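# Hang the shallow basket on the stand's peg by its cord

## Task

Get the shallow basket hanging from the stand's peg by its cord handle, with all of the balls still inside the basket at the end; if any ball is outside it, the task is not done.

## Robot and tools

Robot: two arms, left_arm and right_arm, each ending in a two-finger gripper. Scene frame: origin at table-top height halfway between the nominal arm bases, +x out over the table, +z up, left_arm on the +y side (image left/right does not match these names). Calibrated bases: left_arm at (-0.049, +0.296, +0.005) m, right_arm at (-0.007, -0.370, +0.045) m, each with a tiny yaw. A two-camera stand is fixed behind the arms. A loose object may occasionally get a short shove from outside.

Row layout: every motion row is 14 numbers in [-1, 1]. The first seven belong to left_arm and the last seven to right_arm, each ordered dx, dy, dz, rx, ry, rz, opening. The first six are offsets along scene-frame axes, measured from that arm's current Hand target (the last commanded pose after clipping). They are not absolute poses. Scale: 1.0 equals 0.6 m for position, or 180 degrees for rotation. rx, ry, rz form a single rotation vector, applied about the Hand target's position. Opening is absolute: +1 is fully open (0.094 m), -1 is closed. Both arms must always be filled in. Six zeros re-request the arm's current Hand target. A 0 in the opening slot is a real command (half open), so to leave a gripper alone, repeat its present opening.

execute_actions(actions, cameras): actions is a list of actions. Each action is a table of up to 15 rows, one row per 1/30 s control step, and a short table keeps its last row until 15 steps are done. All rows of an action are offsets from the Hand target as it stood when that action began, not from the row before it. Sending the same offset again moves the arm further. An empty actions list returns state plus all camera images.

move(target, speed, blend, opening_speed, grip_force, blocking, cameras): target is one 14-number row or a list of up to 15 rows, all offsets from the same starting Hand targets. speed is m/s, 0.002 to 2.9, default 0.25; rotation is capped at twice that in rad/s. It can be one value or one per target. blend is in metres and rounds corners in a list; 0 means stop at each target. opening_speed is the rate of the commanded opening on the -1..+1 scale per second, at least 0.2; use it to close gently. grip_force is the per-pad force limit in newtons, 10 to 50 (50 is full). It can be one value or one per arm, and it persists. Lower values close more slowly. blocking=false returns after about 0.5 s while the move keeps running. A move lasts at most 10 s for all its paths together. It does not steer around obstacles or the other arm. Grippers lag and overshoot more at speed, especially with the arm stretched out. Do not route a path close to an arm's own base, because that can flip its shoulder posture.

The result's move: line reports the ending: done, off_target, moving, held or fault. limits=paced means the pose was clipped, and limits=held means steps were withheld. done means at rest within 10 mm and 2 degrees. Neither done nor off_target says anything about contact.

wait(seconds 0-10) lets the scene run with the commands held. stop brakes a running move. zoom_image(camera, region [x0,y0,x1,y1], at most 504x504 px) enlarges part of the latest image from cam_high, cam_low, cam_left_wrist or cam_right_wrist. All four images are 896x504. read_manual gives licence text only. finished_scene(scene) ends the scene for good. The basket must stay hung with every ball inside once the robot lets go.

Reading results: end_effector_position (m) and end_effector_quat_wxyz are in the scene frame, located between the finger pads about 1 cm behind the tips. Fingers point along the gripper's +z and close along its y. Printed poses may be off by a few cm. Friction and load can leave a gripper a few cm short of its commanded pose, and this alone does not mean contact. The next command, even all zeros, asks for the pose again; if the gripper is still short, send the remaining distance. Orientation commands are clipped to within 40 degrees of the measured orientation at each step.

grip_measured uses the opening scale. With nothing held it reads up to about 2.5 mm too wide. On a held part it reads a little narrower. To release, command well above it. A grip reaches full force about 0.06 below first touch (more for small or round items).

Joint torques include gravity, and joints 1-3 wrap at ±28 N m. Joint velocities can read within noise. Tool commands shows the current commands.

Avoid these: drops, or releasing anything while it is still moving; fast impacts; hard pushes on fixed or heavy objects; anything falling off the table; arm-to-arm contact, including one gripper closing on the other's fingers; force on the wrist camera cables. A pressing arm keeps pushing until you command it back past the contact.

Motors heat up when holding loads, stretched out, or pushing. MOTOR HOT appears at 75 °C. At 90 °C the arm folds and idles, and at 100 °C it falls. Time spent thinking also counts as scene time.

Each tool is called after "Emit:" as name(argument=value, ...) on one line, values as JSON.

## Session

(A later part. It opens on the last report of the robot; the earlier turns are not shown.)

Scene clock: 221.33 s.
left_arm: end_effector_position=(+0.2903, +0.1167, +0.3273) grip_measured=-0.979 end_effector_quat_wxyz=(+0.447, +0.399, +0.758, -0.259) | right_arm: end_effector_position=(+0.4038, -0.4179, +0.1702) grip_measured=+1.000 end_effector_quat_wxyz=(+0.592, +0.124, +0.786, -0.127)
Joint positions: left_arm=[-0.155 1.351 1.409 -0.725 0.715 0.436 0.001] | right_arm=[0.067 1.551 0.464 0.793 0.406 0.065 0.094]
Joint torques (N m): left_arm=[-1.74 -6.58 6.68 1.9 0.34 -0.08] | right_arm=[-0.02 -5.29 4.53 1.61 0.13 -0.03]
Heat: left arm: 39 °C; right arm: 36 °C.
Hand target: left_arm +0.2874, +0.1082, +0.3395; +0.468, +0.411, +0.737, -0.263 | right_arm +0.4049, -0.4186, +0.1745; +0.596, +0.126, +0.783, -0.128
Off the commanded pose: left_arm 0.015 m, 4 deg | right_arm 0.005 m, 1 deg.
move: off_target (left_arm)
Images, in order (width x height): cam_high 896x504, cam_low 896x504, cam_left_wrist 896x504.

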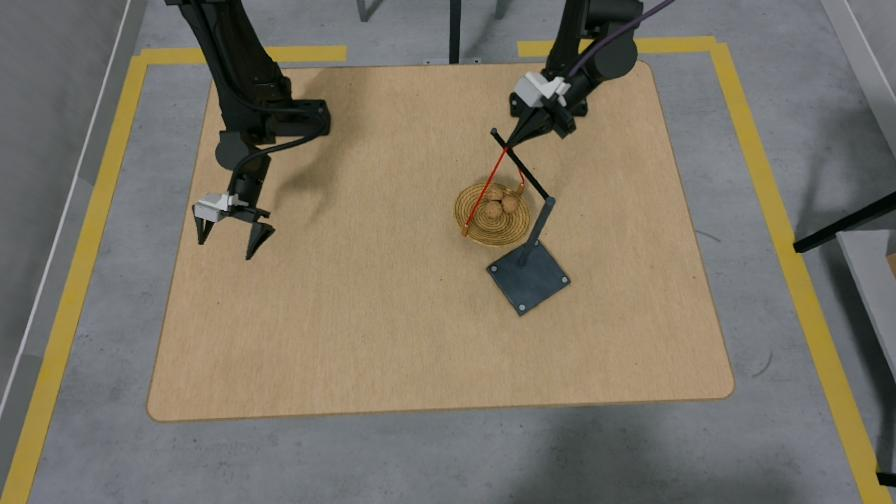

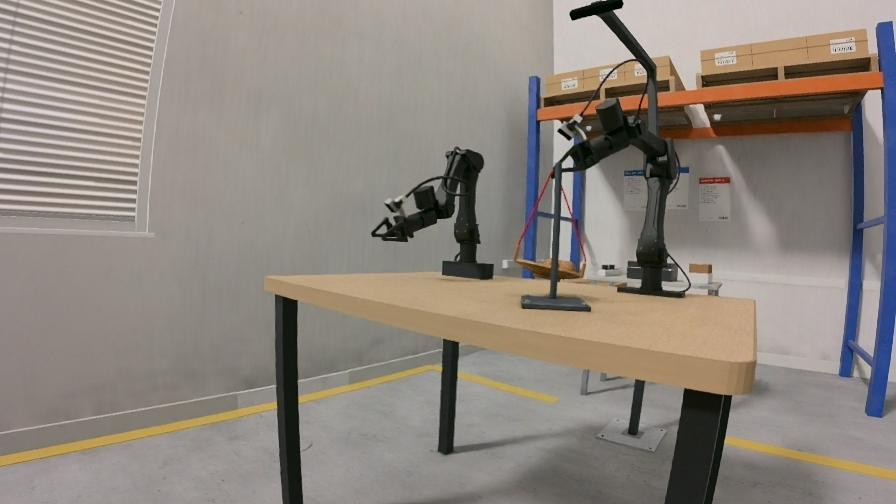

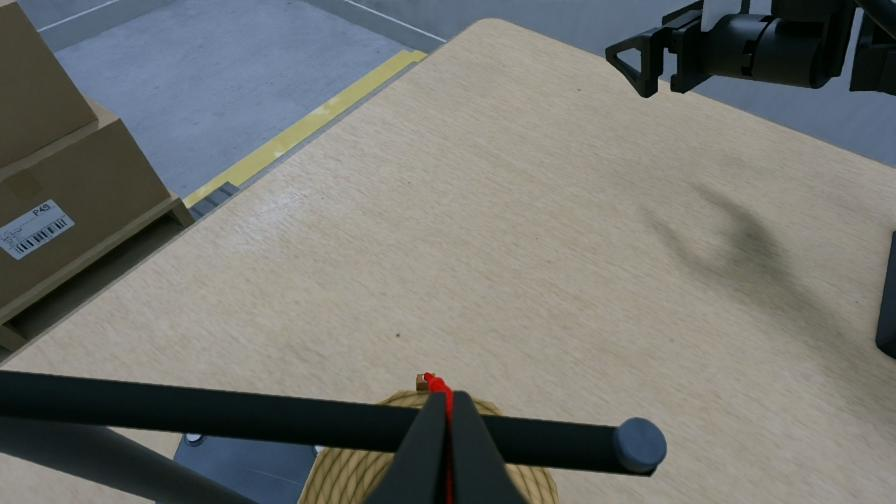

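Emit:
move(target=[0,0,0.004,0,0,0,-0.75,0,0,0,0,0,0,1], speed=0.03, opening_speed=0.2, grip_force=[10,50], cameras=["cam_high","cam_low","cam_left_wrist"])

Emit:
zoom_image(camera="cam_high", region=[450, 100, 570, 240])

Emit:
zoom_image(camera="cam_low", region=[500, 130, 640, 310])

Scene clock: 228.73 s.
left_arm: end_effector_position=(+0.2909, +0.1127, +0.3305) grip_measured=-0.752 end_effector_quat_wxyz=(+0.453, +0.404, +0.751, -0.259) | right_arm: end_effector_position=(+0.4038, -0.4179, +0.1702) grip_measured=+1.000 end_effector_quat_wxyz=(+0.592, +0.124, +0.786, -0.127)
Joint positions: left_arm=[-0.165 1.351 1.409 -0.705 0.714 0.434 0.012] | right_arm=[0.067 1.551 0.464 0.793 0.406 0.065 0.094]
Joint torques (N m): left_arm=[-0.84 -6.38 7.69 1.63 0.33 -0.07] | right_arm=[-0.06 -5.26 4.53 1.62 0.13 -0.03]
Heat: left arm: 39 °C; right arm: 36 °C.
Hand target: left_arm +0.2875, +0.1082, +0.3420; +0.468, +0.411, +0.737, -0.263 | right_arm +0.4049, -0.4186, +0.1745; +0.596, +0.126, +0.783, -0.128
Off the commanded pose: left_arm 0.013 m, 3 deg | right_arm 0.005 m, 1 deg.
grip_force (N): 10, 50
move: off_target (left_arm)
Images, in order (width x height): cam_high 896x504, cam_low 896x504, cam_left_wrist 896x504.

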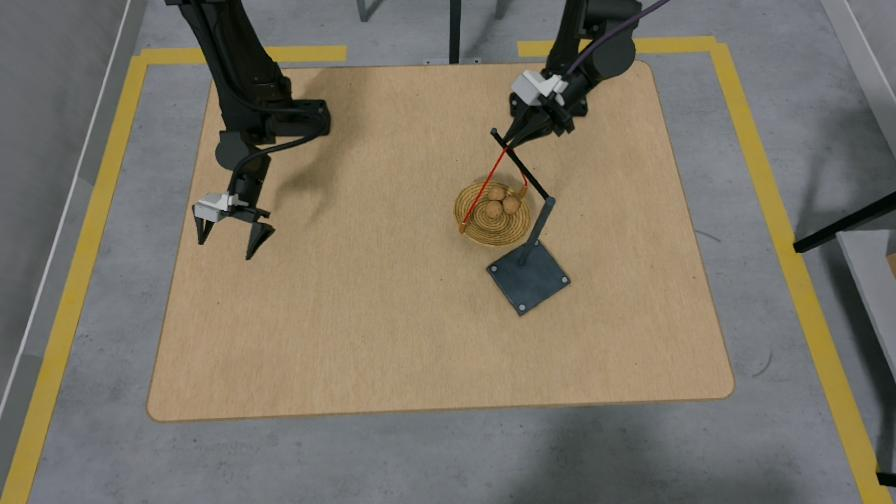

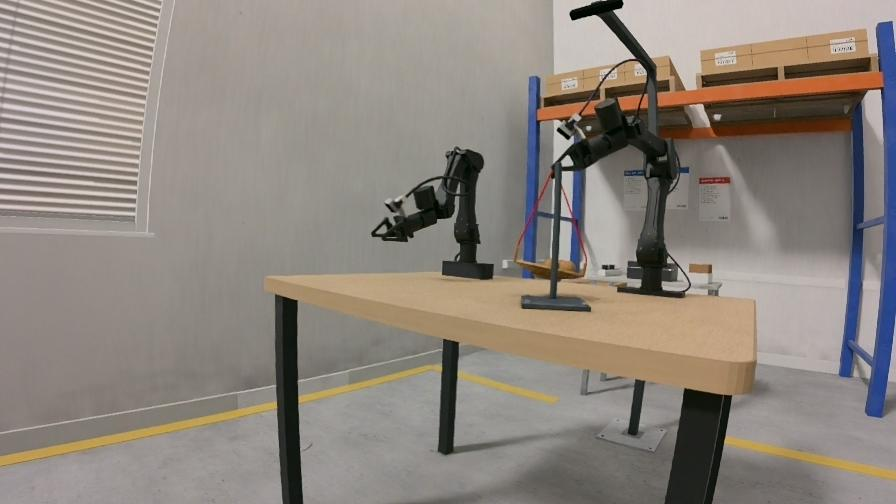

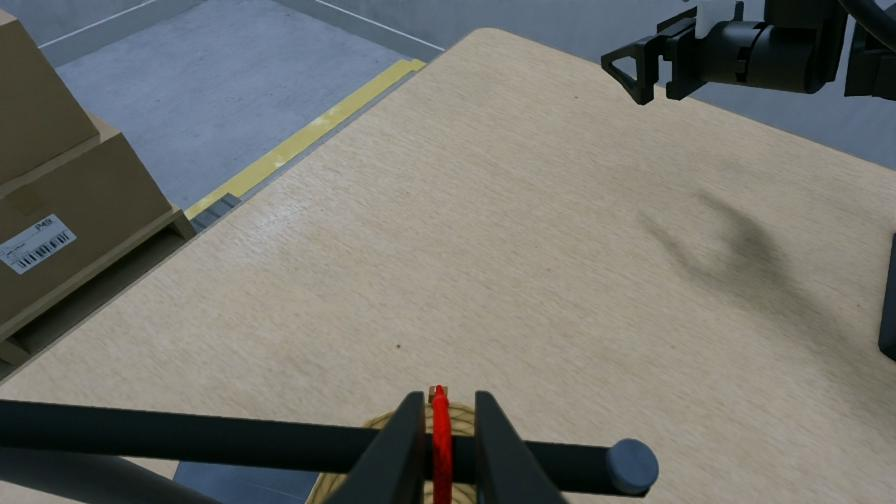

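Scaled by 3.600 from the camera's 896x504 image, which has a finer 1280x720 frame.

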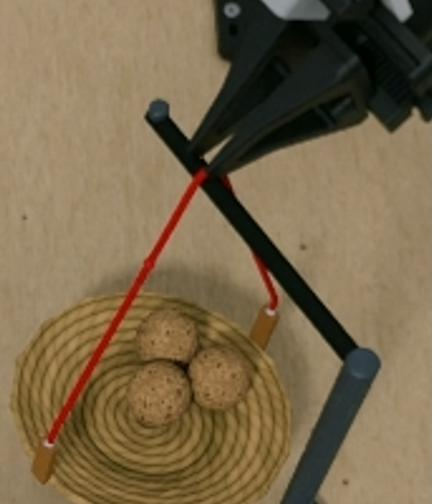

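Scaled by 2.800 from the camera's 896x504 image, which has a finer 1280x720 frame.

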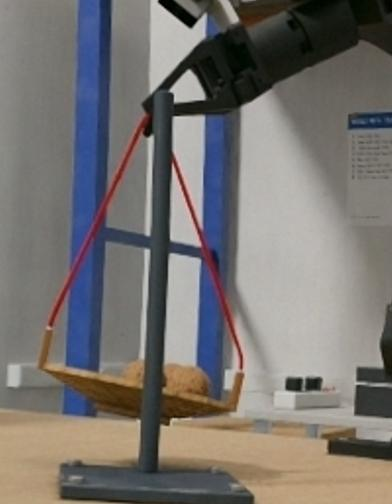

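Emit:
move(target=[[0,0,0.01,0,0,0,-0.6,0,0,0,0,0,0,1],[-0.1,0.14,0.13,0,0,0,-0.6,0,0,0,0,0,0,1]], speed=0.06, opening_speed=0.3, cameras=["cam_high","cam_low","cam_left_wrist"])

Emit:
zoom_image(camera="cam_high", region=[450, 100, 570, 240])

Emit:
zoom_image(camera="cam_low", region=[500, 130, 640, 310])

Scene clock: 238.23 s.
left_arm: end_effector_position=(+0.2289, +0.1933, +0.4097) grip_measured=-0.602 end_effector_quat_wxyz=(+0.457, +0.405, +0.748, -0.260) | right_arm: end_effector_position=(+0.4038, -0.4179, +0.1702) grip_measured=+1.000 end_effector_quat_wxyz=(+0.592, +0.124, +0.786, -0.127)
Joint positions: left_arm=[0.191 1.355 1.83 -1.4 0.977 0.812 0.019] | right_arm=[0.067 1.551 0.464 0.793 0.406 0.065 0.094]
Joint torques (N m): left_arm=[0.58 -3.15 8.64 0.98 0.61 0.08] | right_arm=[0.02 -5.24 4.51 1.63 0.14 -0.04]
Heat: left arm: 39 °C; right arm: 36 °C.
Hand target: left_arm +0.2274, +0.1922, +0.4199; +0.468, +0.411, +0.737, -0.263 | right_arm +0.4049, -0.4186, +0.1745; +0.596, +0.126, +0.783, -0.128
Off the commanded pose: left_arm 0.010 m, 2 deg | right_arm 0.005 m, 1 deg.
grip_force (N): 10, 50
move: done
Images, in order (width x height): cam_high 896x504, cam_low 896x504, cam_left_wrist 896x504.

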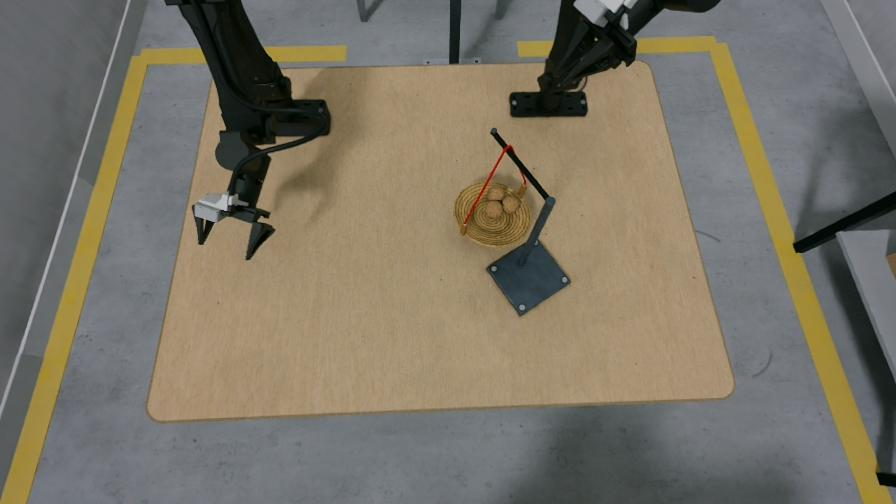

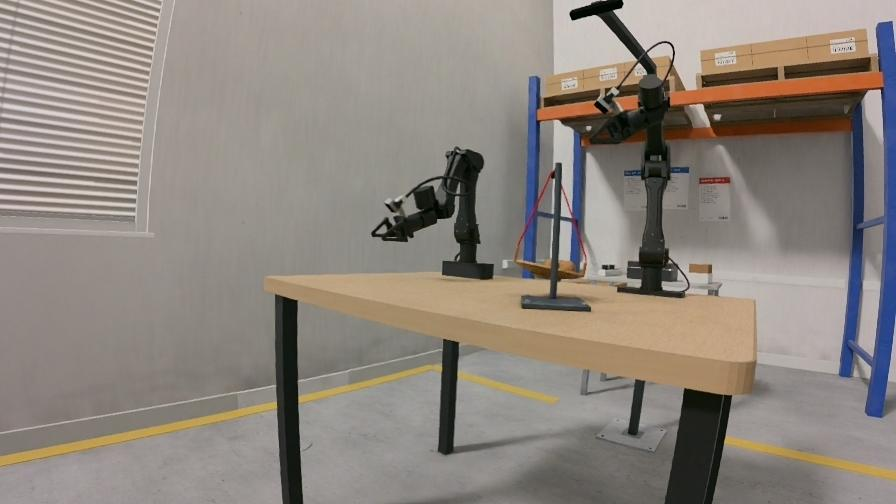

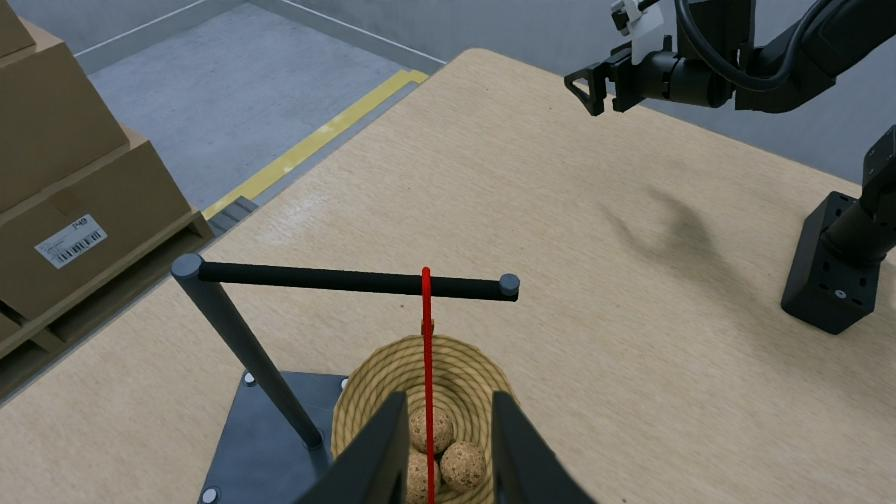

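Scaled by 3.600 from the camera's 896x504 image, which has a finer 1280x720 frame.

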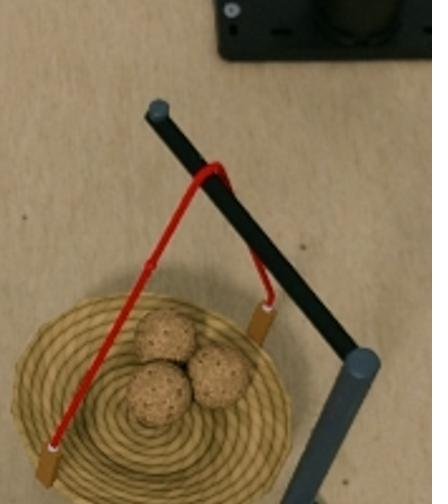

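Scaled by 2.800 from the camera's 896x504 image, which has a finer 1280x720 frame.

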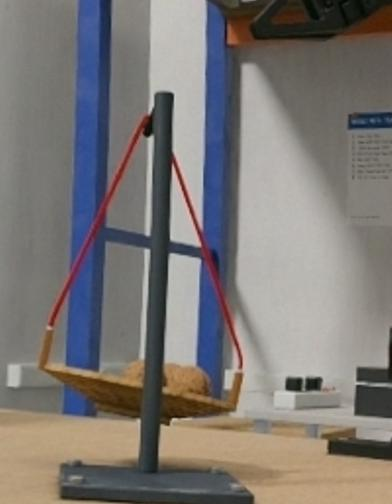

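Hung and stable.

Emit:
finished_scene(scene=1)

The scene is finished: the task was done.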